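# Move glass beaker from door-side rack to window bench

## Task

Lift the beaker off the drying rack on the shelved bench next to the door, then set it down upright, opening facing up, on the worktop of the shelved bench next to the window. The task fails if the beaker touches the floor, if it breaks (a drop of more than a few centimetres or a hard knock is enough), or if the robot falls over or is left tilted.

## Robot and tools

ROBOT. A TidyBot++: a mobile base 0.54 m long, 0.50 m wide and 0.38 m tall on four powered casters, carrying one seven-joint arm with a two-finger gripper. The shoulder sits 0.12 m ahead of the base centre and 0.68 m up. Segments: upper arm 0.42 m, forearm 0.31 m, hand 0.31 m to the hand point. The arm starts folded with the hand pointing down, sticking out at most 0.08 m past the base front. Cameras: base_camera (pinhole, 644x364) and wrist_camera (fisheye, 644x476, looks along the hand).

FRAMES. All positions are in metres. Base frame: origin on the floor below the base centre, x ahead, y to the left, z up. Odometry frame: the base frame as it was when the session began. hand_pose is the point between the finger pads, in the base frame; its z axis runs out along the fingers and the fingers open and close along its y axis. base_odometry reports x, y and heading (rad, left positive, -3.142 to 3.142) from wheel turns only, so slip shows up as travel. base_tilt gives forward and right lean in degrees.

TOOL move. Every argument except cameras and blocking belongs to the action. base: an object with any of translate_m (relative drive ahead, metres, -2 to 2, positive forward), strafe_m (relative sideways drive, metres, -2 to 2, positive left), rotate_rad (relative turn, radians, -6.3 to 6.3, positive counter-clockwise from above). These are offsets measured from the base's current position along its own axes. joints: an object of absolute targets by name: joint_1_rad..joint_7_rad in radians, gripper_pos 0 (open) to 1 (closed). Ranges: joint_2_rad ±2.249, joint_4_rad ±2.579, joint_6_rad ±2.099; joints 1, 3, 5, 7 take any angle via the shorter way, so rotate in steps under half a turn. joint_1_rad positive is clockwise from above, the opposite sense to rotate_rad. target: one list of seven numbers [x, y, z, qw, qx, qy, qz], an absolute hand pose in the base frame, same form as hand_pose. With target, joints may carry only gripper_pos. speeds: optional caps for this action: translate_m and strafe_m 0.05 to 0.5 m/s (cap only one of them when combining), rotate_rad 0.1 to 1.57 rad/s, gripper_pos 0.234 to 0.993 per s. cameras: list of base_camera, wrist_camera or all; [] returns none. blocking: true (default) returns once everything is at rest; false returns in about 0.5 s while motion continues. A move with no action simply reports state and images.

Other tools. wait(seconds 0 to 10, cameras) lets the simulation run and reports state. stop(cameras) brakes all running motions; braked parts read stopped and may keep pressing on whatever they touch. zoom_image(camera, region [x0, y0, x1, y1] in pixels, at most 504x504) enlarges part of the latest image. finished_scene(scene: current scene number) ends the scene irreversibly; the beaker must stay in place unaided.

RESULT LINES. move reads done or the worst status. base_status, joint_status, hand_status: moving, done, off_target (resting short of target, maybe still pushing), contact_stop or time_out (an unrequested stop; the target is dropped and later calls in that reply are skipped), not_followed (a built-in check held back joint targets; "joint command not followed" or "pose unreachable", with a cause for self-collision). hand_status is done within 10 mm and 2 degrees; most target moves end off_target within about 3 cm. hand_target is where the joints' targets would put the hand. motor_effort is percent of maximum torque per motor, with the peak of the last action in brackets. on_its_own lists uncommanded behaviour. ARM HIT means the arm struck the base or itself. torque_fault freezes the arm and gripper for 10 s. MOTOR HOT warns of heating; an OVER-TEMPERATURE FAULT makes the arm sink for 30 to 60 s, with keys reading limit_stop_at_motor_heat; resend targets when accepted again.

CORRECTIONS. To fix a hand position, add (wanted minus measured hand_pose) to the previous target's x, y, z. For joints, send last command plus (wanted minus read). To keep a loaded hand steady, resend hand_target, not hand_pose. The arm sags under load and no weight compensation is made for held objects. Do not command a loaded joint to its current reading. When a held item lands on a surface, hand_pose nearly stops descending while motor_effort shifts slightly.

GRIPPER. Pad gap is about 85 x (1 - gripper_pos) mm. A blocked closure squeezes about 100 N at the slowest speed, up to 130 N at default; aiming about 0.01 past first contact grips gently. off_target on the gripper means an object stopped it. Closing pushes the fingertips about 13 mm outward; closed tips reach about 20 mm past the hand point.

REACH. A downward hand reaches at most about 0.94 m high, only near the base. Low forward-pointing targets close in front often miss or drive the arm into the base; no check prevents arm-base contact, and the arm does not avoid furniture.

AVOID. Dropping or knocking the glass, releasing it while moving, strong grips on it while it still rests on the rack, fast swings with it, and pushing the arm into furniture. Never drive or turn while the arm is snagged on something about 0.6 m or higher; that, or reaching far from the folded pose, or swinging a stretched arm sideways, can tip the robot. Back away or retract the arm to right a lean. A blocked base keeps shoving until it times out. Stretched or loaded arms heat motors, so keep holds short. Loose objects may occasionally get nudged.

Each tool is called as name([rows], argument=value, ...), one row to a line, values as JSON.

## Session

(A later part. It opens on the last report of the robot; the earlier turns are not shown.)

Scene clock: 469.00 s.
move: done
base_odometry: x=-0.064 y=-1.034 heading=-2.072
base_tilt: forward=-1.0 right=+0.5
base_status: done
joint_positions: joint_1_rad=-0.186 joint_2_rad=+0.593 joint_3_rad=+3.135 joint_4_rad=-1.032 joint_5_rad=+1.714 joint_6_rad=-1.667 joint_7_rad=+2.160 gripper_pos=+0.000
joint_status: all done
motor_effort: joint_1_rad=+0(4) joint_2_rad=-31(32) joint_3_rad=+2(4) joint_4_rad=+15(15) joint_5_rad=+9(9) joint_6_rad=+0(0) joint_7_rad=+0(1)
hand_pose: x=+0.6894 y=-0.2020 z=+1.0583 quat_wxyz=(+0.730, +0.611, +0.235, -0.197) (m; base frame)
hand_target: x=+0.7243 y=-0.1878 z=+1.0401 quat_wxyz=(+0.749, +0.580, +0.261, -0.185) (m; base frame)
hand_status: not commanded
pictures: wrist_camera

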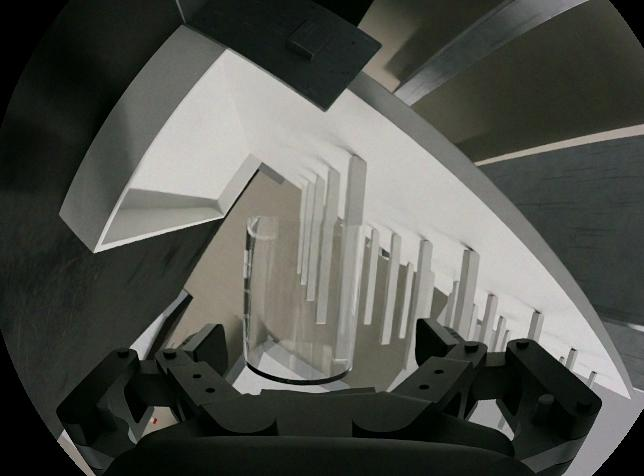

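move(joints={"joint_2_rad": 0.648}, base={"strafe_m": -0.012, "translate_m": -0.006}, speeds={"strafe_m": 0.08}, cameras=["wrist_camera"])

zoom_image(camera="wrist_camera", region=[180, 160, 460, 420])

Scene clock: 481.53 s.
move: done
base_odometry: x=-0.072 y=-1.023 heading=-2.072
base_tilt: forward=-1.0 right=+0.5
base_status: done
joint_positions: joint_1_rad=-0.185 joint_2_rad=+0.600 joint_3_rad=+3.134 joint_4_rad=-1.032 joint_5_rad=+1.714 joint_6_rad=-1.667 joint_7_rad=+2.160 gripper_pos=+0.000
joint_status: all done
motor_effort: joint_1_rad=+0(3) joint_2_rad=-31(33) joint_3_rad=+3(4) joint_4_rad=+15(15) joint_5_rad=+9(10) joint_6_rad=+0(0) joint_7_rad=+0(1)
hand_pose: x=+0.6918 y=-0.2022 z=+1.0546 quat_wxyz=(+0.730, +0.610, +0.237, -0.200) (m; base frame)
hand_target: x=+0.7282 y=-0.1871 z=+1.0339 quat_wxyz=(+0.748, +0.578, +0.265, -0.188) (m; base frame)
hand_status: not commanded
pictures: wrist_camera

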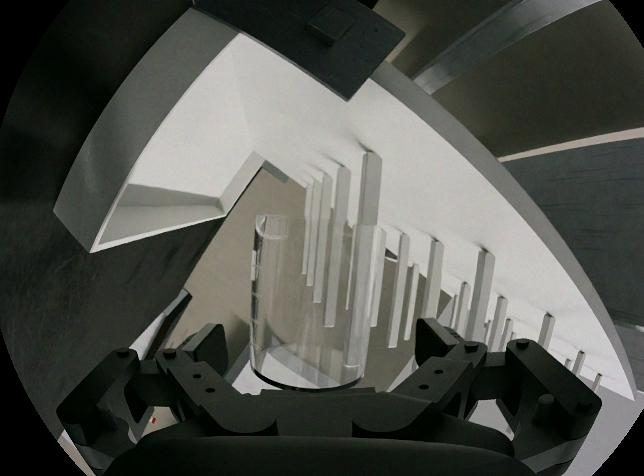

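Scaled by 1.800.

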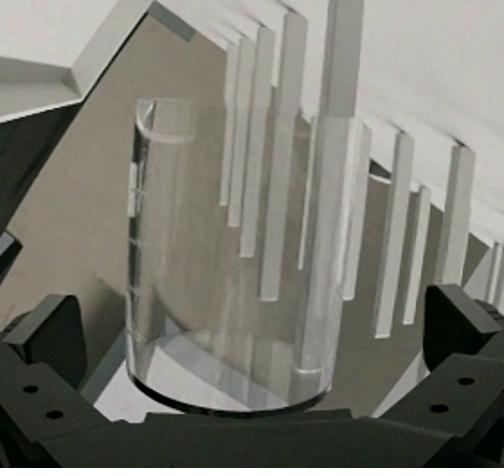

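move(base={"strafe_m": -0.018}, speeds={"strafe_m": 0.06}, cameras=["wrist_camera"])

zoom_image(camera="wrist_camera", region=[180, 200, 460, 440])

Scene clock: 487.00 s.
move: done
base_odometry: x=-0.088 y=-1.014 heading=-2.072
base_tilt: forward=-1.0 right=+0.5
base_status: done
joint_positions: joint_1_rad=-0.186 joint_2_rad=+0.600 joint_3_rad=+3.134 joint_4_rad=-1.032 joint_5_rad=+1.715 joint_6_rad=-1.667 joint_7_rad=+2.160 gripper_pos=+0.000
joint_status: not commanded
motor_effort: joint_1_rad=+1(3) joint_2_rad=-31(34) joint_3_rad=+2(4) joint_4_rad=+15(16) joint_5_rad=+9(10) joint_6_rad=+0(1) joint_7_rad=+0(1)
hand_pose: x=+0.6923 y=-0.2013 z=+1.0544 quat_wxyz=(+0.730, +0.610, +0.237, -0.199) (m; base frame)
hand_target: x=+0.7282 y=-0.1871 z=+1.0339 quat_wxyz=(+0.748, +0.578, +0.265, -0.188) (m; base frame)
hand_status: not commanded
pictures: wrist_camera

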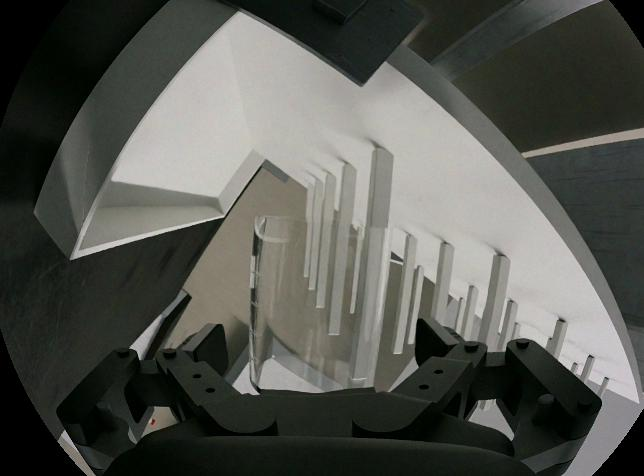

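Scaled by 1.800.

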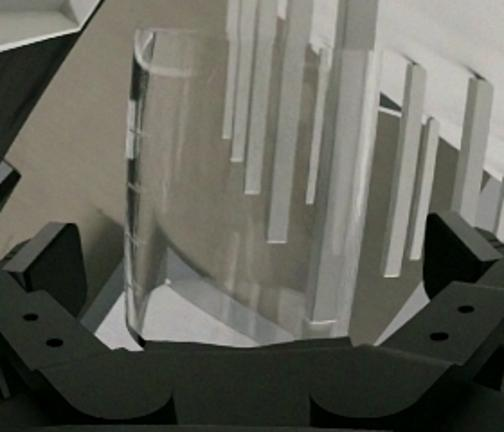

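move(base={"strafe_m": -0.018}, speeds={"strafe_m": 0.06}, cameras=["wrist_camera"])

zoom_image(camera="wrist_camera", region=[180, 200, 460, 440])

Scene clock: 490.53 s.
move: done
base_odometry: x=-0.104 y=-1.006 heading=-2.073
base_tilt: forward=-1.0 right=+0.5
base_status: done
joint_positions: joint_1_rad=-0.187 joint_2_rad=+0.600 joint_3_rad=+3.134 joint_4_rad=-1.032 joint_5_rad=+1.715 joint_6_rad=-1.667 joint_7_rad=+2.160 gripper_pos=+0.000
joint_status: not commanded
motor_effort: joint_1_rad=+1(3) joint_2_rad=-31(32) joint_3_rad=+2(3) joint_4_rad=+15(15) joint_5_rad=+9(10) joint_6_rad=+0(0) joint_7_rad=+0(1)
hand_pose: x=+0.6925 y=-0.2010 z=+1.0543 quat_wxyz=(+0.730, +0.610, +0.238, -0.199) (m; base frame)
hand_target: x=+0.7282 y=-0.1871 z=+1.0339 quat_wxyz=(+0.748, +0.578, +0.265, -0.188) (m; base frame)
hand_status: not commanded
pictures: wrist_camera

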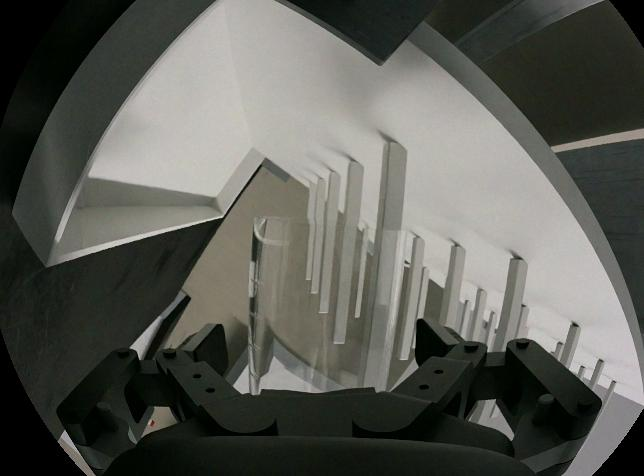

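Scaled by 1.800.

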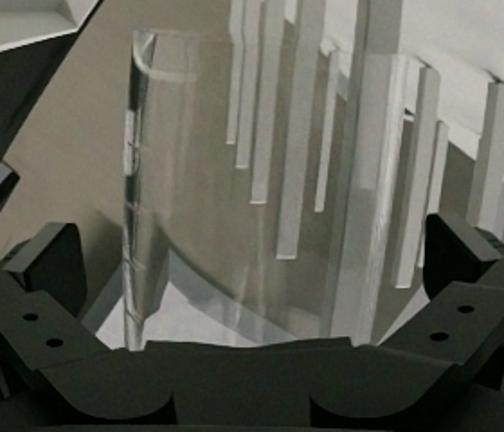

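move(joints={"gripper_pos": 0.16}, speeds={"gripper_pos": 0.234}, cameras=["wrist_camera"])

zoom_image(camera="wrist_camera", region=[180, 200, 460, 440])

Scene clock: 495.77 s.
move: done
base_odometry: x=-0.104 y=-1.006 heading=-2.073
base_tilt: forward=-1.0 right=+0.5
base_status: not commanded
joint_positions: joint_1_rad=-0.187 joint_2_rad=+0.600 joint_3_rad=+3.134 joint_4_rad=-1.032 joint_5_rad=+1.715 joint_6_rad=-1.667 joint_7_rad=+2.160 gripper_pos=+0.160
joint_status: all done
motor_effort: joint_1_rad=+0(1) joint_2_rad=-31(31) joint_3_rad=+3(3) joint_4_rad=+15(15) joint_5_rad=+9(9) joint_6_rad=+0(0) joint_7_rad=+0(1)
hand_pose: x=+0.6925 y=-0.2010 z=+1.0543 quat_wxyz=(+0.730, +0.610, +0.238, -0.199) (m; base frame)
hand_target: x=+0.7282 y=-0.1871 z=+1.0339 quat_wxyz=(+0.748, +0.578, +0.265, -0.188) (m; base frame)
hand_status: not commanded
pictures: wrist_camera

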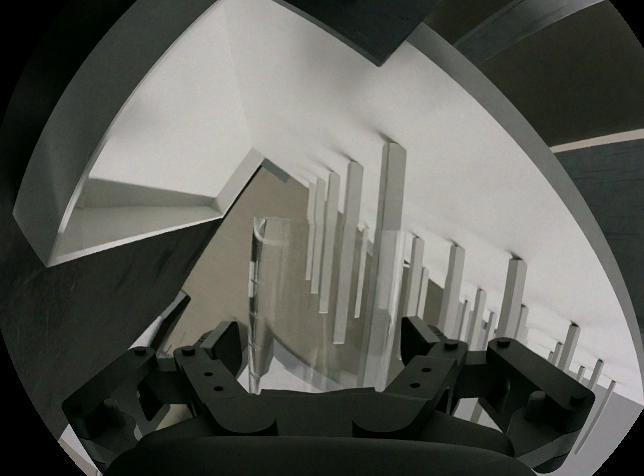

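Scaled by 1.800.

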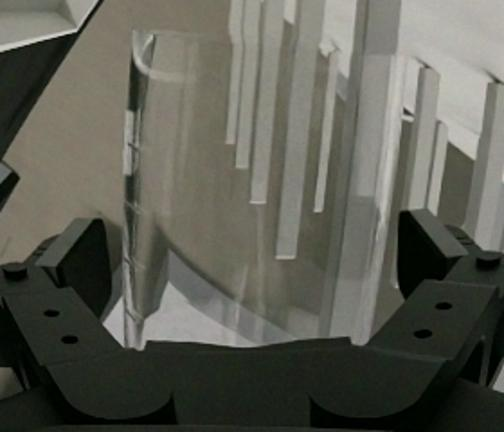

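move(joints={"gripper_pos": 0.2}, speeds={"gripper_pos": 0.234}, cameras=["wrist_camera"])

zoom_image(camera="wrist_camera", region=[180, 200, 460, 440])

Scene clock: 499.10 s.
move: done
base_odometry: x=-0.104 y=-1.006 heading=-2.073
base_tilt: forward=-1.0 right=+0.5
base_status: not commanded
joint_positions: joint_1_rad=-0.187 joint_2_rad=+0.600 joint_3_rad=+3.134 joint_4_rad=-1.032 joint_5_rad=+1.715 joint_6_rad=-1.667 joint_7_rad=+2.160 gripper_pos=+0.200
joint_status: all done
motor_effort: joint_1_rad=+0(1) joint_2_rad=-31(31) joint_3_rad=+2(3) joint_4_rad=+15(15) joint_5_rad=+9(9) joint_6_rad=+0(0) joint_7_rad=+0(1)
hand_pose: x=+0.6925 y=-0.2010 z=+1.0543 quat_wxyz=(+0.730, +0.610, +0.238, -0.199) (m; base frame)
hand_target: x=+0.7282 y=-0.1871 z=+1.0339 quat_wxyz=(+0.748, +0.578, +0.265, -0.188) (m; base frame)
hand_status: not commanded
pictures: wrist_camera

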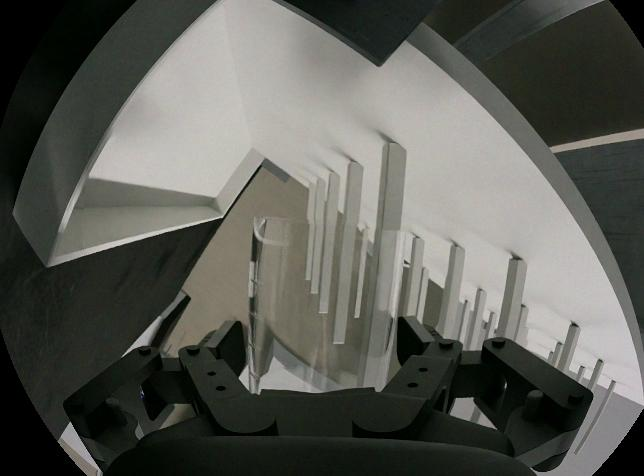

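Scaled by 1.800.

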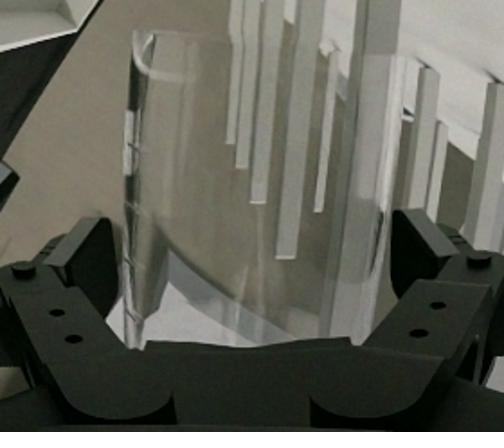

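move(joints={"gripper_pos": 0.22}, speeds={"gripper_pos": 0.234}, cameras=[])

move(joints={"gripper_pos": 0.235}, speeds={"gripper_pos": 0.234}, cameras=["wrist_camera"])

Scene clock: 501.33 s.
move: done
base_odometry: x=-0.104 y=-1.006 heading=-2.073
base_tilt: forward=-1.0 right=+0.5
base_status: not commanded
joint_positions: joint_1_rad=-0.187 joint_2_rad=+0.600 joint_3_rad=+3.134 joint_4_rad=-1.032 joint_5_rad=+1.715 joint_6_rad=-1.667 joint_7_rad=+2.160 gripper_pos=+0.219
joint_status: all done
motor_effort: joint_1_rad=+1(1) joint_2_rad=-31(31) joint_3_rad=+3(3) joint_4_rad=+15(15) joint_5_rad=+9(9) joint_6_rad=+0(1) joint_7_rad=+0(1)
hand_pose: x=+0.6925 y=-0.2010 z=+1.0544 quat_wxyz=(+0.730, +0.609, +0.237, -0.199) (m; base frame)
hand_target: x=+0.7282 y=-0.1871 z=+1.0339 quat_wxyz=(+0.748, +0.578, +0.265, -0.188) (m; base frame)
hand_status: not commanded
pictures: none
No camera images: "cameras" was empty.

Scene clock: 501.67 s.
move: done
base_odometry: x=-0.104 y=-1.006 heading=-2.073
base_tilt: forward=-1.0 right=+0.5
base_status: not commanded
joint_positions: joint_1_rad=-0.187 joint_2_rad=+0.600 joint_3_rad=+3.134 joint_4_rad=-1.032 joint_5_rad=+1.715 joint_6_rad=-1.667 joint_7_rad=+2.160 gripper_pos=+0.232
joint_status: all done
motor_effort: joint_1_rad=+0(1) joint_2_rad=-31(31) joint_3_rad=+2(4) joint_4_rad=+15(15) joint_5_rad=+9(10) joint_6_rad=+0(0) joint_7_rad=+0(0)
hand_pose: x=+0.6925 y=-0.2010 z=+1.0544 quat_wxyz=(+0.730, +0.609, +0.237, -0.199) (m; base frame)
hand_target: x=+0.7282 y=-0.1871 z=+1.0339 quat_wxyz=(+0.748, +0.578, +0.265, -0.188) (m; base frame)
hand_status: not commanded
pictures: wrist_camera

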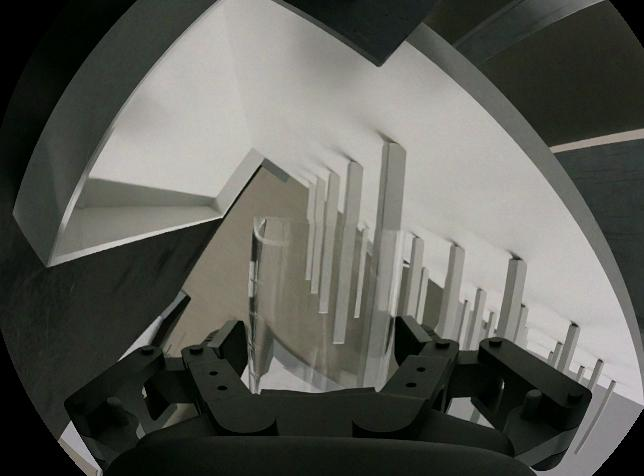

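move(joints={"gripper_pos": 0.245}, speeds={"gripper_pos": 0.234}, cameras=["wrist_camera"])

zoom_image(camera="wrist_camera", region=[180, 200, 460, 440])

Scene clock: 503.70 s.
move: done
base_odometry: x=-0.104 y=-1.006 heading=-2.073
base_tilt: forward=-1.0 right=+0.5
base_status: not commanded
joint_positions: joint_1_rad=-0.187 joint_2_rad=+0.600 joint_3_rad=+3.134 joint_4_rad=-1.032 joint_5_rad=+1.717 joint_6_rad=-1.665 joint_7_rad=+2.160 gripper_pos=+0.243
joint_status: all done
motor_effort: joint_1_rad=+0(2) joint_2_rad=-32(32) joint_3_rad=+3(3) joint_4_rad=+15(15) joint_5_rad=+10(10) joint_6_rad=+0(1) joint_7_rad=+0(0)
hand_pose: x=+0.6930 y=-0.2008 z=+1.0549 quat_wxyz=(+0.731, +0.609, +0.238, -0.199) (m; base frame)
hand_target: x=+0.7282 y=-0.1871 z=+1.0339 quat_wxyz=(+0.748, +0.578, +0.265, -0.188) (m; base frame)
hand_status: not commanded
pictures: wrist_camera

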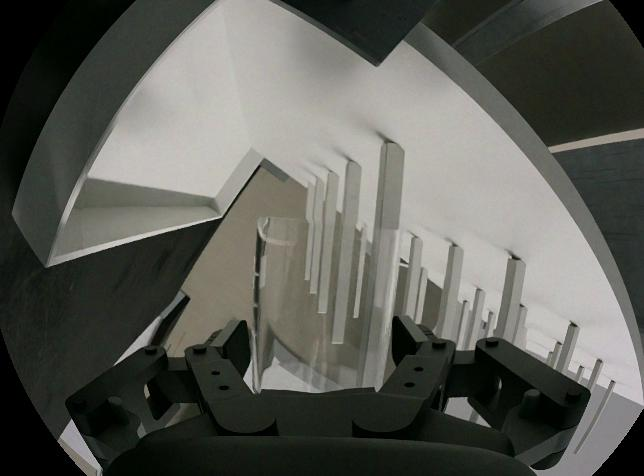

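Scaled by 1.800.

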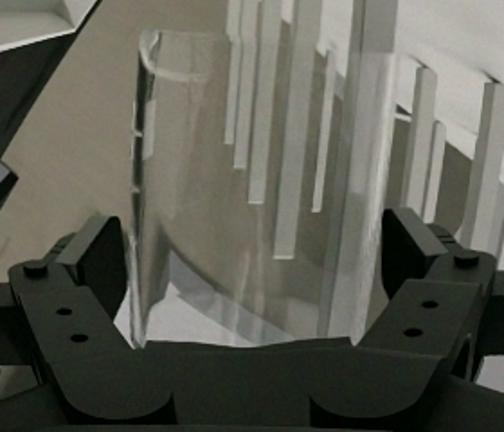

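move(joints={"gripper_pos": 0.257}, speeds={"gripper_pos": 0.234}, cameras=["wrist_camera"])

zoom_image(camera="wrist_camera", region=[180, 200, 460, 440])

Scene clock: 506.57 s.
move: done
base_odometry: x=-0.104 y=-1.006 heading=-2.073
base_tilt: forward=-1.0 right=+0.5
base_status: not commanded
joint_positions: joint_1_rad=-0.187 joint_2_rad=+0.600 joint_3_rad=+3.134 joint_4_rad=-1.032 joint_5_rad=+1.717 joint_6_rad=-1.665 joint_7_rad=+2.160 gripper_pos=+0.255
joint_status: all done
motor_effort: joint_1_rad=+1(1) joint_2_rad=-31(32) joint_3_rad=+2(3) joint_4_rad=+15(15) joint_5_rad=+10(10) joint_6_rad=+0(1) joint_7_rad=+0(0)
hand_pose: x=+0.6930 y=-0.2008 z=+1.0549 quat_wxyz=(+0.731, +0.609, +0.238, -0.199) (m; base frame)
hand_target: x=+0.7282 y=-0.1871 z=+1.0339 quat_wxyz=(+0.748, +0.578, +0.265, -0.188) (m; base frame)
hand_status: not commanded
pictures: wrist_camera

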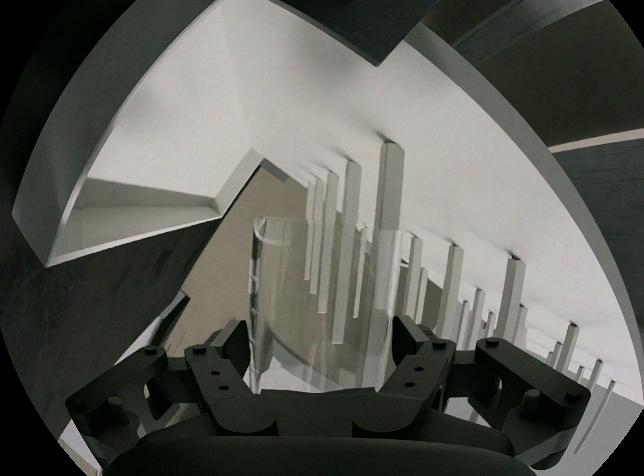

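Scaled by 1.800.

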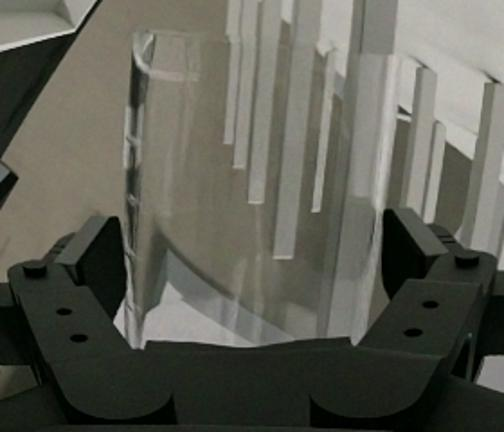

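move(joints={"gripper_pos": 0.27}, speeds={"gripper_pos": 0.234}, cameras=["wrist_camera"])

Scene clock: 518.13 s.
move: done
base_odometry: x=-0.104 y=-1.006 heading=-2.073
base_tilt: forward=-1.0 right=+0.5
base_status: not commanded
joint_positions: joint_1_rad=-0.187 joint_2_rad=+0.600 joint_3_rad=+3.134 joint_4_rad=-1.032 joint_5_rad=+1.717 joint_6_rad=-1.665 joint_7_rad=+2.160 gripper_pos=+0.270
joint_status: all done
motor_effort: joint_1_rad=+1(1) joint_2_rad=-32(32) joint_3_rad=+2(3) joint_4_rad=+15(15) joint_5_rad=+10(11) joint_6_rad=+0(1) joint_7_rad=+0(1)
hand_pose: x=+0.6930 y=-0.2008 z=+1.0549 quat_wxyz=(+0.731, +0.609, +0.238, -0.199) (m; base frame)
hand_target: x=+0.7282 y=-0.1871 z=+1.0339 quat_wxyz=(+0.748, +0.578, +0.265, -0.188) (m; base frame)
hand_status: not commanded
pictures: wrist_camera

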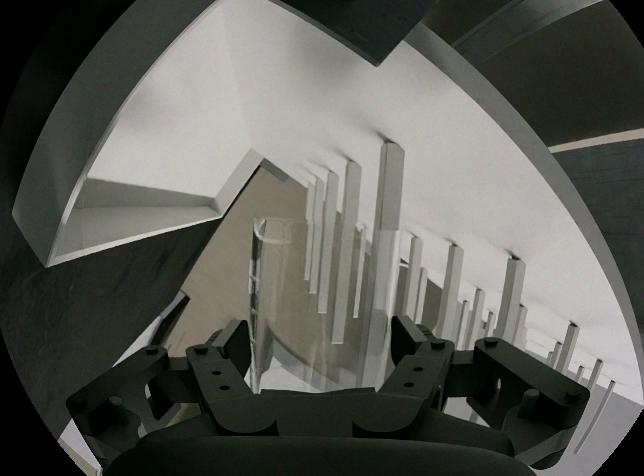

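move(joints={"gripper_pos": 0.285}, speeds={"gripper_pos": 0.234}, cameras=["wrist_camera"])

zoom_image(camera="wrist_camera", region=[200, 180, 460, 420])

Scene clock: 520.20 s.
move: done
base_odometry: x=-0.104 y=-1.006 heading=-2.073
base_tilt: forward=-1.0 right=+0.5
base_status: not commanded
joint_positions: joint_1_rad=-0.187 joint_2_rad=+0.600 joint_3_rad=+3.134 joint_4_rad=-1.032 joint_5_rad=+1.717 joint_6_rad=-1.665 joint_7_rad=+2.160 gripper_pos=+0.281
joint_status: all done
motor_effort: joint_1_rad=+0(1) joint_2_rad=-31(32) joint_3_rad=+3(3) joint_4_rad=+15(15) joint_5_rad=+10(10) joint_6_rad=+0(0) joint_7_rad=+0(0)
hand_pose: x=+0.6930 y=-0.2008 z=+1.0549 quat_wxyz=(+0.731, +0.609, +0.238, -0.199) (m; base frame)
hand_target: x=+0.7282 y=-0.1871 z=+1.0339 quat_wxyz=(+0.748, +0.578, +0.265, -0.188) (m; base frame)
hand_status: not commanded
pictures: wrist_camera

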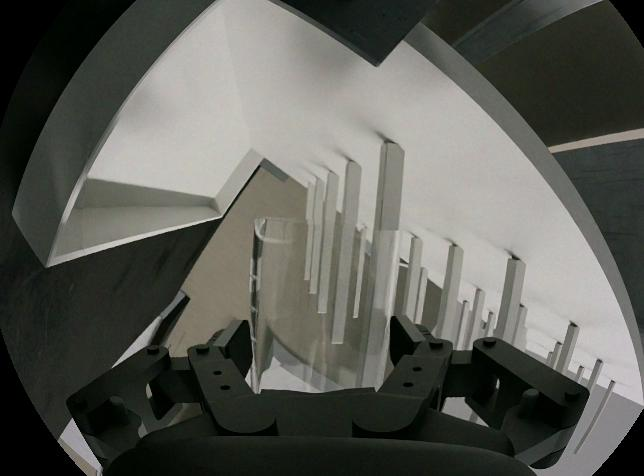

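Scaled by 1.938.

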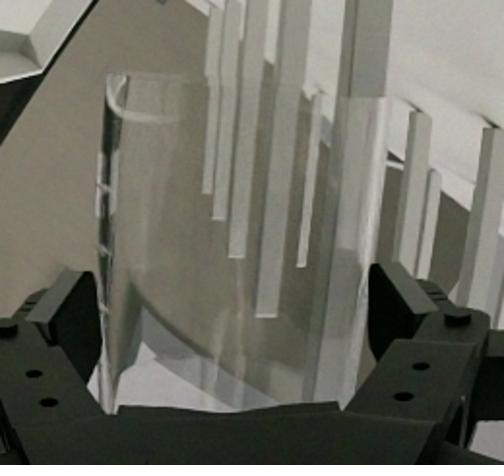

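move(joints={"gripper_pos": 0.295}, speeds={"gripper_pos": 0.234}, cameras=["wrist_camera"])

Scene clock: 521.87 s.
move: done
base_odometry: x=-0.104 y=-1.006 heading=-2.073
base_tilt: forward=-1.0 right=+0.5
base_status: not commanded
joint_positions: joint_1_rad=-0.187 joint_2_rad=+0.600 joint_3_rad=+3.134 joint_4_rad=-1.032 joint_5_rad=+1.717 joint_6_rad=-1.665 joint_7_rad=+2.160 gripper_pos=+0.293
joint_status: all done
motor_effort: joint_1_rad=+1(2) joint_2_rad=-31(31) joint_3_rad=+3(3) joint_4_rad=+15(15) joint_5_rad=+9(10) joint_6_rad=+0(0) joint_7_rad=+0(1)
hand_pose: x=+0.6930 y=-0.2008 z=+1.0550 quat_wxyz=(+0.731, +0.609, +0.238, -0.199) (m; base frame)
hand_target: x=+0.7282 y=-0.1871 z=+1.0339 quat_wxyz=(+0.748, +0.578, +0.265, -0.188) (m; base frame)
hand_status: not commanded
pictures: wrist_camera

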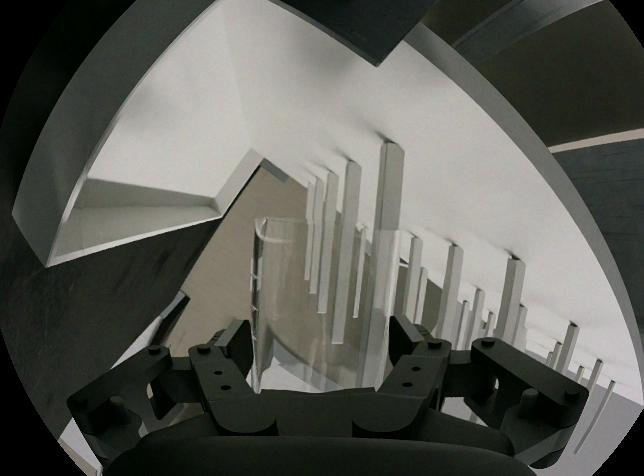

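move(joints={"gripper_pos": 0.315}, speeds={"gripper_pos": 0.234}, cameras=["wrist_camera"])

zoom_image(camera="wrist_camera", region=[200, 180, 460, 420])

Scene clock: 524.57 s.
move: done
base_odometry: x=-0.104 y=-1.006 heading=-2.073
base_tilt: forward=-1.0 right=+0.5
base_status: not commanded
joint_positions: joint_1_rad=-0.187 joint_2_rad=+0.600 joint_3_rad=+3.134 joint_4_rad=-1.032 joint_5_rad=+1.718 joint_6_rad=-1.665 joint_7_rad=+2.160 gripper_pos=+0.315
joint_status: all done
motor_effort: joint_1_rad=+2(3) joint_2_rad=-31(31) joint_3_rad=+3(4) joint_4_rad=+14(15) joint_5_rad=+9(9) joint_6_rad=+0(1) joint_7_rad=+0(0)
hand_pose: x=+0.6930 y=-0.2008 z=+1.0554 quat_wxyz=(+0.731, +0.608, +0.237, -0.198) (m; base frame)
hand_target: x=+0.7282 y=-0.1871 z=+1.0339 quat_wxyz=(+0.748, +0.578, +0.265, -0.188) (m; base frame)
hand_status: not commanded
pictures: wrist_camera

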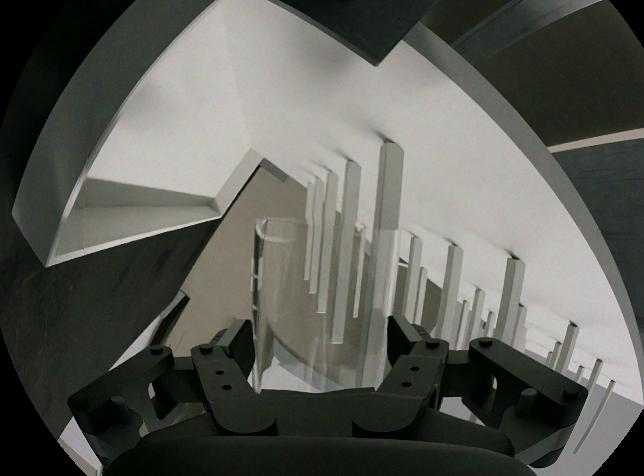

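Scaled by 1.938.

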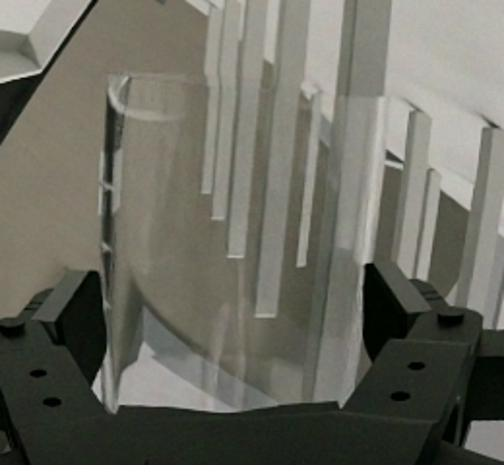

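move(joints={"gripper_pos": 0.335}, speeds={"gripper_pos": 0.234}, cameras=["wrist_camera"])

zoom_image(camera="wrist_camera", region=[200, 180, 460, 420])

Scene clock: 531.57 s.
move: done
base_odometry: x=-0.104 y=-1.006 heading=-2.073
base_tilt: forward=-1.0 right=+0.5
base_status: not commanded
joint_positions: joint_1_rad=-0.187 joint_2_rad=+0.600 joint_3_rad=+3.134 joint_4_rad=-1.032 joint_5_rad=+1.720 joint_6_rad=-1.665 joint_7_rad=+2.160 gripper_pos=+0.335
joint_status: all done
motor_effort: joint_1_rad=+1(2) joint_2_rad=-31(31) joint_3_rad=+3(4) joint_4_rad=+15(15) joint_5_rad=+9(9) joint_6_rad=+0(1) joint_7_rad=+0(0)
hand_pose: x=+0.6933 y=-0.2004 z=+1.0557 quat_wxyz=(+0.731, +0.608, +0.238, -0.198) (m; base frame)
hand_target: x=+0.7282 y=-0.1871 z=+1.0339 quat_wxyz=(+0.748, +0.578, +0.265, -0.188) (m; base frame)
hand_status: not commanded
pictures: wrist_camera

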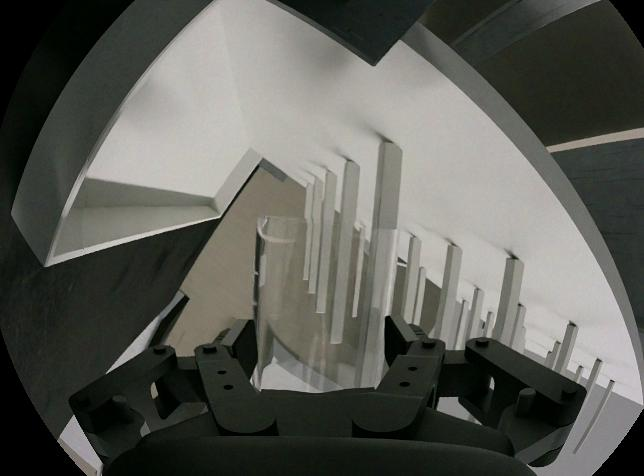

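Scaled by 1.938.

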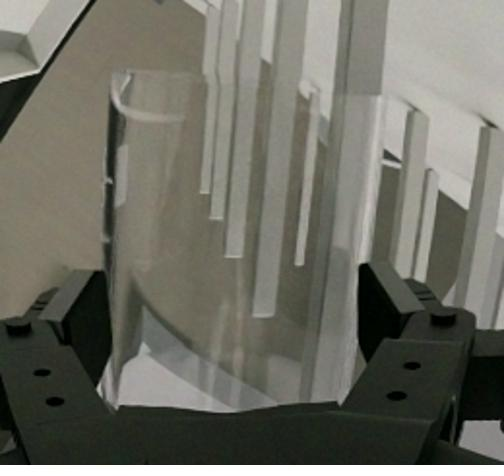

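move(joints={"gripper_pos": 0.35}, speeds={"gripper_pos": 0.234}, cameras=["wrist_camera"])

zoom_image(camera="wrist_camera", region=[200, 180, 460, 420])

Scene clock: 543.17 s.
move: done
base_odometry: x=-0.104 y=-1.006 heading=-2.073
base_tilt: forward=-1.0 right=+0.5
base_status: not commanded
joint_positions: joint_1_rad=-0.187 joint_2_rad=+0.600 joint_3_rad=+3.134 joint_4_rad=-1.032 joint_5_rad=+1.720 joint_6_rad=-1.664 joint_7_rad=+2.160 gripper_pos=+0.351
joint_status: all done
motor_effort: joint_1_rad=+1(2) joint_2_rad=-31(31) joint_3_rad=+3(3) joint_4_rad=+14(15) joint_5_rad=+9(9) joint_6_rad=+0(1) joint_7_rad=+0(1)
hand_pose: x=+0.6934 y=-0.2003 z=+1.0559 quat_wxyz=(+0.732, +0.607, +0.238, -0.198) (m; base frame)
hand_target: x=+0.7282 y=-0.1871 z=+1.0339 quat_wxyz=(+0.748, +0.578, +0.265, -0.188) (m; base frame)
hand_status: not commanded
pictures: wrist_camera

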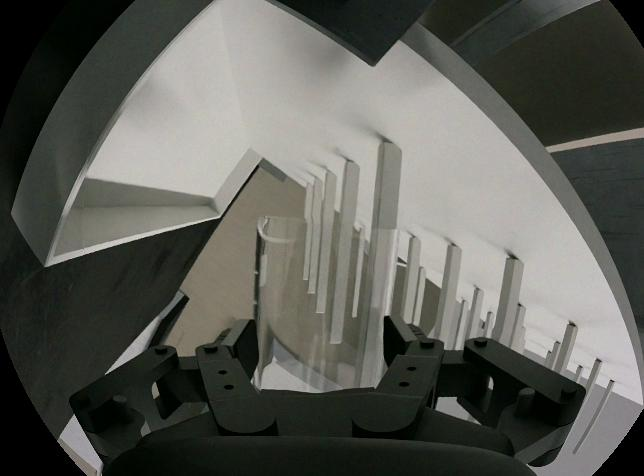

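Scaled by 1.938.

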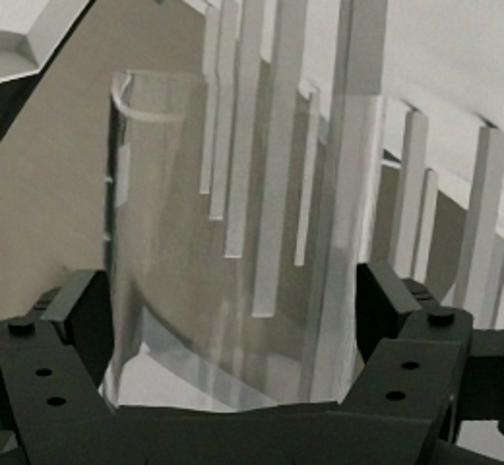

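move(joints={"gripper_pos": 0.37}, speeds={"gripper_pos": 0.234}, cameras=["wrist_camera"])

zoom_image(camera="wrist_camera", region=[200, 180, 460, 420])

Scene clock: 546.00 s.
move: done
base_odometry: x=-0.104 y=-1.006 heading=-2.073
base_tilt: forward=-1.0 right=+0.5
base_status: not commanded
joint_positions: joint_1_rad=-0.188 joint_2_rad=+0.600 joint_3_rad=+3.134 joint_4_rad=-1.032 joint_5_rad=+1.721 joint_6_rad=-1.664 joint_7_rad=+2.160 gripper_pos=+0.371
joint_status: all done
motor_effort: joint_1_rad=+2(2) joint_2_rad=-31(31) joint_3_rad=+2(4) joint_4_rad=+14(15) joint_5_rad=+9(9) joint_6_rad=-1(1) joint_7_rad=+0(1)
hand_pose: x=+0.6937 y=-0.2000 z=+1.0562 quat_wxyz=(+0.732, +0.607, +0.238, -0.198) (m; base frame)
hand_target: x=+0.7282 y=-0.1871 z=+1.0339 quat_wxyz=(+0.748, +0.578, +0.265, -0.188) (m; base frame)
hand_status: not commanded
pictures: wrist_camera

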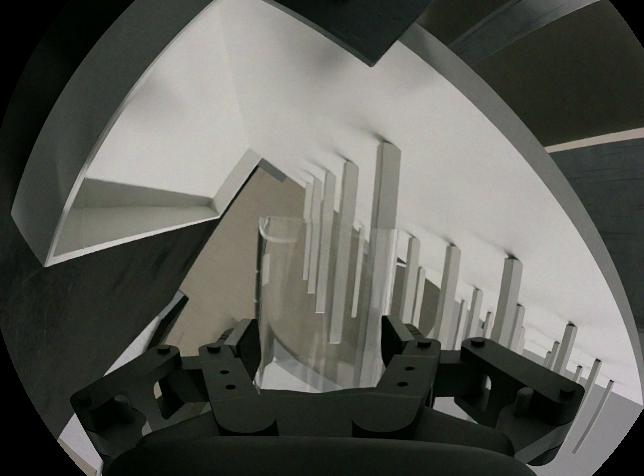

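Scaled by 1.938.

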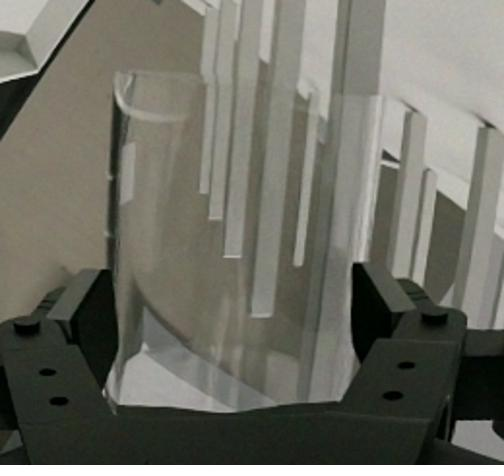

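move(joints={"gripper_pos": 0.39}, speeds={"gripper_pos": 0.234}, cameras=["wrist_camera"])

zoom_image(camera="wrist_camera", region=[200, 180, 460, 420])

Scene clock: 553.70 s.
move: done
base_odometry: x=-0.104 y=-1.006 heading=-2.073
base_tilt: forward=-1.0 right=+0.5
base_status: not commanded
joint_positions: joint_1_rad=-0.188 joint_2_rad=+0.600 joint_3_rad=+3.134 joint_4_rad=-1.032 joint_5_rad=+1.722 joint_6_rad=-1.664 joint_7_rad=+2.160 gripper_pos=+0.391
joint_status: all done
motor_effort: joint_1_rad=+1(3) joint_2_rad=-31(31) joint_3_rad=+3(4) joint_4_rad=+14(15) joint_5_rad=+8(8) joint_6_rad=-1(1) joint_7_rad=+0(1)
hand_pose: x=+0.6938 y=-0.1999 z=+1.0563 quat_wxyz=(+0.732, +0.607, +0.238, -0.198) (m; base frame)
hand_target: x=+0.7282 y=-0.1871 z=+1.0339 quat_wxyz=(+0.748, +0.578, +0.265, -0.188) (m; base frame)
hand_status: not commanded
pictures: wrist_camera

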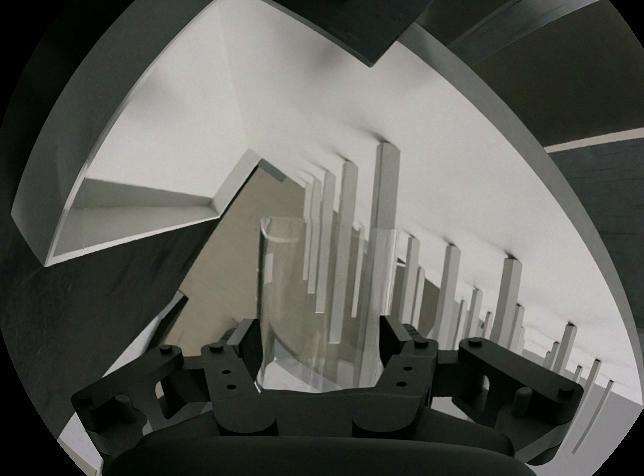

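Scaled by 1.938.

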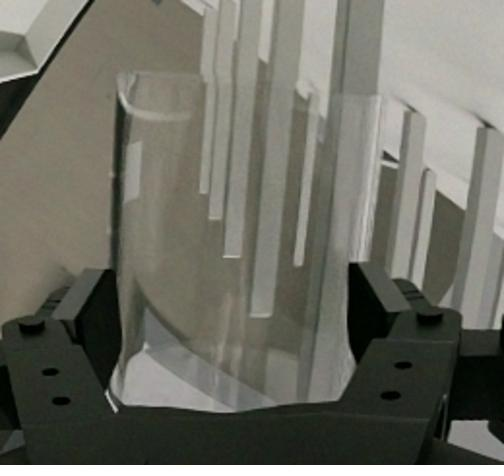

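move(joints={"gripper_pos": 0.12}, speeds={"gripper_pos": 0.234}, cameras=["wrist_camera"])

zoom_image(camera="wrist_camera", region=[200, 180, 460, 420])

Scene clock: 570.10 s.
move: done
base_odometry: x=-0.104 y=-1.006 heading=-2.073
base_tilt: forward=-1.0 right=+0.5
base_status: not commanded
joint_positions: joint_1_rad=-0.188 joint_2_rad=+0.600 joint_3_rad=+3.134 joint_4_rad=-1.032 joint_5_rad=+1.722 joint_6_rad=-1.664 joint_7_rad=+2.160 gripper_pos=+0.120
joint_status: all done
motor_effort: joint_1_rad=+0(3) joint_2_rad=-31(31) joint_3_rad=+2(3) joint_4_rad=+15(15) joint_5_rad=+10(10) joint_6_rad=+0(1) joint_7_rad=+0(1)
hand_pose: x=+0.6938 y=-0.1999 z=+1.0564 quat_wxyz=(+0.732, +0.607, +0.238, -0.198) (m; base frame)
hand_target: x=+0.7282 y=-0.1871 z=+1.0339 quat_wxyz=(+0.748, +0.578, +0.265, -0.188) (m; base frame)
hand_status: not commanded
pictures: wrist_camera

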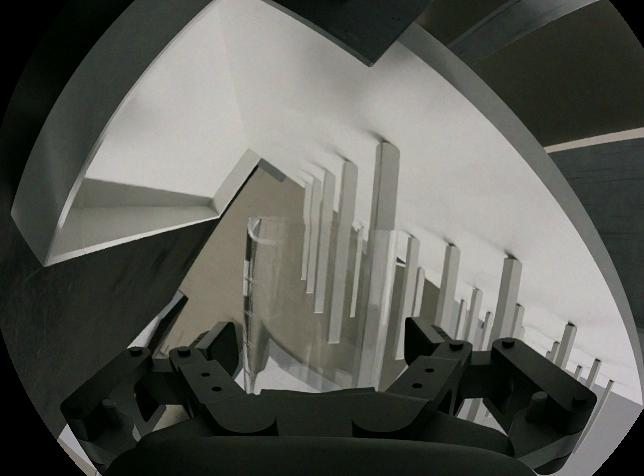

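Scaled by 1.938.

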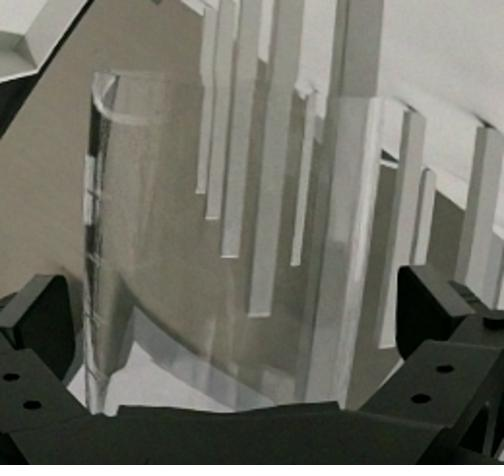

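move(base={"strafe_m": -0.02}, speeds={"strafe_m": 0.06}, cameras=["wrist_camera"])

zoom_image(camera="wrist_camera", region=[200, 180, 460, 420])

Scene clock: 575.13 s.
move: done
base_odometry: x=-0.121 y=-0.996 heading=-2.073
base_tilt: forward=-1.0 right=+0.5
base_status: done
joint_positions: joint_1_rad=-0.188 joint_2_rad=+0.600 joint_3_rad=+3.134 joint_4_rad=-1.032 joint_5_rad=+1.722 joint_6_rad=-1.664 joint_7_rad=+2.160 gripper_pos=+0.120
joint_status: not commanded
motor_effort: joint_1_rad=+0(3) joint_2_rad=-31(32) joint_3_rad=+1(5) joint_4_rad=+15(15) joint_5_rad=+9(9) joint_6_rad=+0(0) joint_7_rad=+0(1)
hand_pose: x=+0.6939 y=-0.1998 z=+1.0562 quat_wxyz=(+0.732, +0.607, +0.238, -0.198) (m; base frame)
hand_target: x=+0.7282 y=-0.1871 z=+1.0339 quat_wxyz=(+0.748, +0.578, +0.265, -0.188) (m; base frame)
hand_status: not commanded
pictures: wrist_camera

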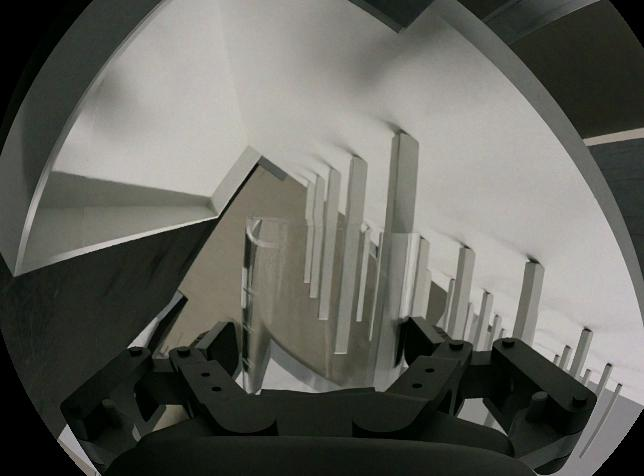

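Scaled by 1.938.

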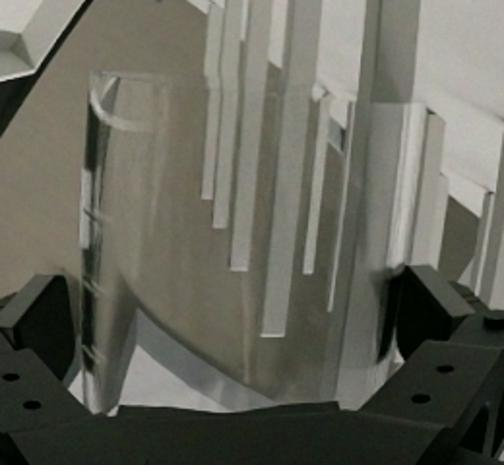

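move(joints={"joint_2_rad": 0.605}, cameras=[])

Scene clock: 594.63 s.
move: done
base_odometry: x=-0.121 y=-0.996 heading=-2.073
base_tilt: forward=-1.0 right=+0.5
base_status: not commanded
joint_positions: joint_1_rad=-0.188 joint_2_rad=+0.600 joint_3_rad=+3.134 joint_4_rad=-1.032 joint_5_rad=+1.722 joint_6_rad=-1.664 joint_7_rad=+2.160 gripper_pos=+0.120
joint_status: all done
motor_effort: joint_1_rad=+1(1) joint_2_rad=-31(32) joint_3_rad=+2(3) joint_4_rad=+15(15) joint_5_rad=+9(9) joint_6_rad=+0(0) joint_7_rad=+0(1)
hand_pose: x=+0.6939 y=-0.1998 z=+1.0562 quat_wxyz=(+0.732, +0.607, +0.238, -0.198) (m; base frame)
hand_target: x=+0.7128 y=-0.1900 z=+1.0578 quat_wxyz=(+0.751, +0.585, +0.250, -0.175) (m; base frame)
hand_status: not commanded
pictures: none
No camera images: "cameras" was empty.

move(joints={"joint_2_rad": 0.57}, cameras=[])

Scene clock: 596.33 s.
move: done
base_odometry: x=-0.121 y=-0.996 heading=-2.073
base_tilt: forward=-1.0 right=+0.5
base_status: not commanded
joint_positions: joint_1_rad=-0.188 joint_2_rad=+0.596 joint_3_rad=+3.134 joint_4_rad=-1.032 joint_5_rad=+1.722 joint_6_rad=-1.664 joint_7_rad=+2.160 gripper_pos=+0.120
joint_status: all done
motor_effort: joint_1_rad=+1(1) joint_2_rad=-31(32) joint_3_rad=+2(4) joint_4_rad=+15(15) joint_5_rad=+9(10) joint_6_rad=+0(0) joint_7_rad=-1(1)
hand_pose: x=+0.6922 y=-0.2001 z=+1.0586 quat_wxyz=(+0.733, +0.607, +0.236, -0.196) (m; base frame)
hand_target: x=+0.6995 y=-0.1925 z=+1.0767 quat_wxyz=(+0.754, +0.591, +0.237, -0.164) (m; base frame)
hand_status: not commanded
pictures: none
No camera images: "cameras" was empty.

move(joints={"joint_2_rad": 0.562}, base={"translate_m": 0.008}, speeds={"translate_m": 0.06}, cameras=["wrist_camera"])

zoom_image(camera="wrist_camera", region=[200, 180, 460, 420])

Scene clock: 599.53 s.
move: done
base_odometry: x=-0.125 y=-1.003 heading=-2.073
base_tilt: forward=-1.0 right=+0.5
base_status: done
joint_positions: joint_1_rad=-0.188 joint_2_rad=+0.591 joint_3_rad=+3.134 joint_4_rad=-1.032 joint_5_rad=+1.722 joint_6_rad=-1.664 joint_7_rad=+2.160 gripper_pos=+0.120
joint_status: all done
motor_effort: joint_1_rad=+0(1) joint_2_rad=-31(33) joint_3_rad=+3(4) joint_4_rad=+15(16) joint_5_rad=+10(10) joint_6_rad=+1(1) joint_7_rad=+0(1)
hand_pose: x=+0.6906 y=-0.2005 z=+1.0608 quat_wxyz=(+0.733, +0.608, +0.235, -0.195) (m; base frame)
hand_target: x=+0.6964 y=-0.1931 z=+1.0810 quat_wxyz=(+0.754, +0.592, +0.234, -0.162) (m; base frame)
hand_status: not commanded
pictures: wrist_camera

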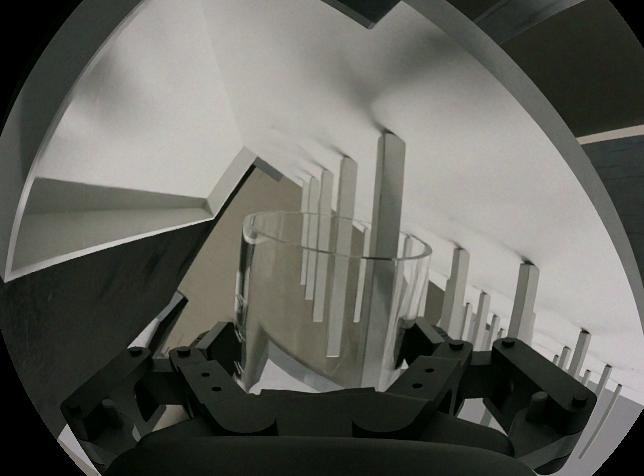

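Scaled by 1.938.

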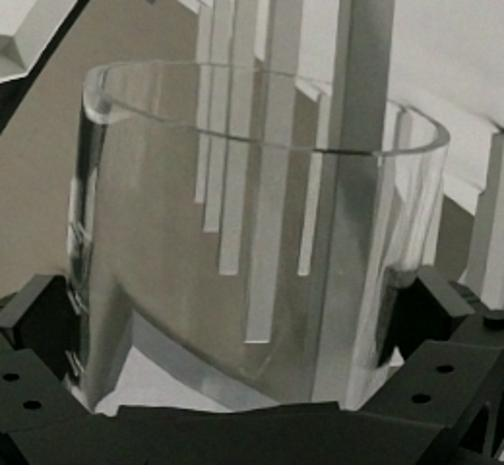

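zoom_image(camera="wrist_camera", region=[220, 190, 440, 400])

move(cameras=["base_camera"])

Scaled by 2.291.

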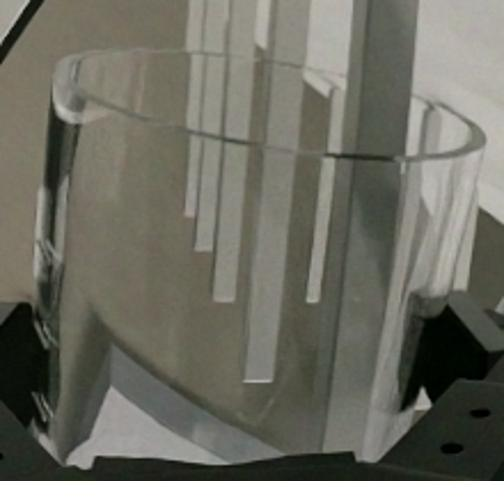

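Scene clock: 612.93 s.
base_odometry: x=-0.125 y=-1.003 heading=-2.073
base_tilt: forward=-1.0 right=+0.5
base_status: done
joint_positions: joint_1_rad=-0.188 joint_2_rad=+0.591 joint_3_rad=+3.134 joint_4_rad=-1.032 joint_5_rad=+1.722 joint_6_rad=-1.664 joint_7_rad=+2.160 gripper_pos=+0.120
joint_status: all done
motor_effort: joint_1_rad=+1(1) joint_2_rad=-31(33) joint_3_rad=+3(4) joint_4_rad=+15(16) joint_5_rad=+10(10) joint_6_rad=+1(1) joint_7_rad=+0(1)
hand_pose: x=+0.6906 y=-0.2005 z=+1.0608 quat_wxyz=(+0.733, +0.608, +0.235, -0.195) (m; base frame)
hand_target: x=+0.6964 y=-0.1931 z=+1.0810 quat_wxyz=(+0.754, +0.592, +0.234, -0.162) (m; base frame)
hand_status: not commanded
pictures: base_camera

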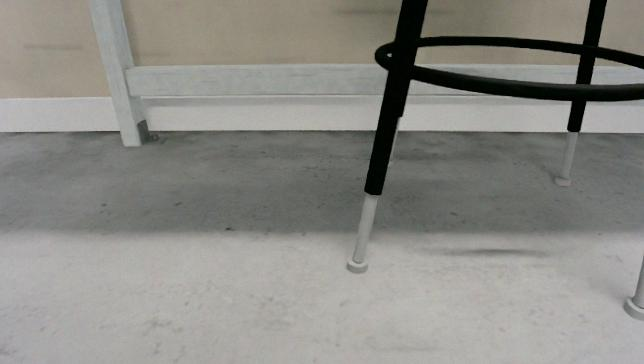

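move(base={"translate_m": -0.008}, speeds={"translate_m": 0.06}, cameras=["wrist_camera"])

zoom_image(camera="wrist_camera", region=[200, 180, 460, 420])

Scene clock: 626.30 s.
move: done
base_odometry: x=-0.121 y=-0.996 heading=-2.073
base_tilt: forward=-1.0 right=+0.5
base_status: done
joint_positions: joint_1_rad=-0.188 joint_2_rad=+0.587 joint_3_rad=+3.134 joint_4_rad=-1.033 joint_5_rad=+1.722 joint_6_rad=-1.663 joint_7_rad=+2.160 gripper_pos=+0.120
joint_status: not commanded
motor_effort: joint_1_rad=+0(3) joint_2_rad=-30(36) joint_3_rad=+3(3) joint_4_rad=+15(16) joint_5_rad=+9(11) joint_6_rad=+0(1) joint_7_rad=+0(1)
hand_pose: x=+0.6890 y=-0.2007 z=+1.0633 quat_wxyz=(+0.733, +0.609, +0.234, -0.193) (m; base frame)
hand_target: x=+0.6964 y=-0.1931 z=+1.0810 quat_wxyz=(+0.754, +0.592, +0.234, -0.162) (m; base frame)
hand_status: not commanded
pictures: wrist_camera

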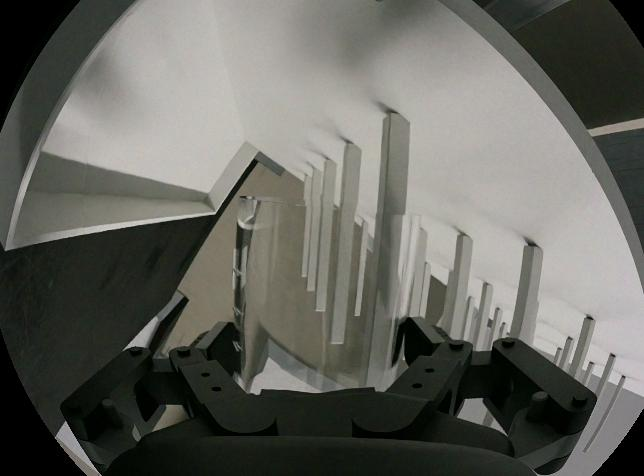

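Scaled by 1.938.

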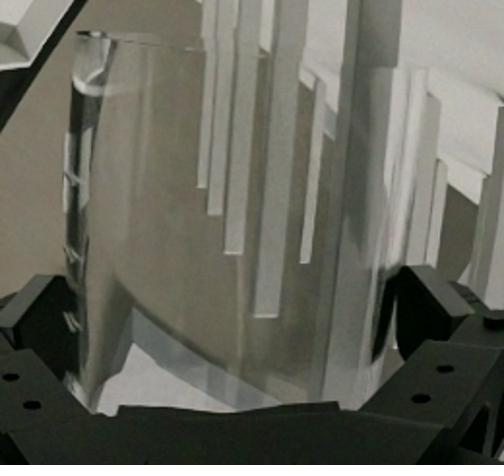

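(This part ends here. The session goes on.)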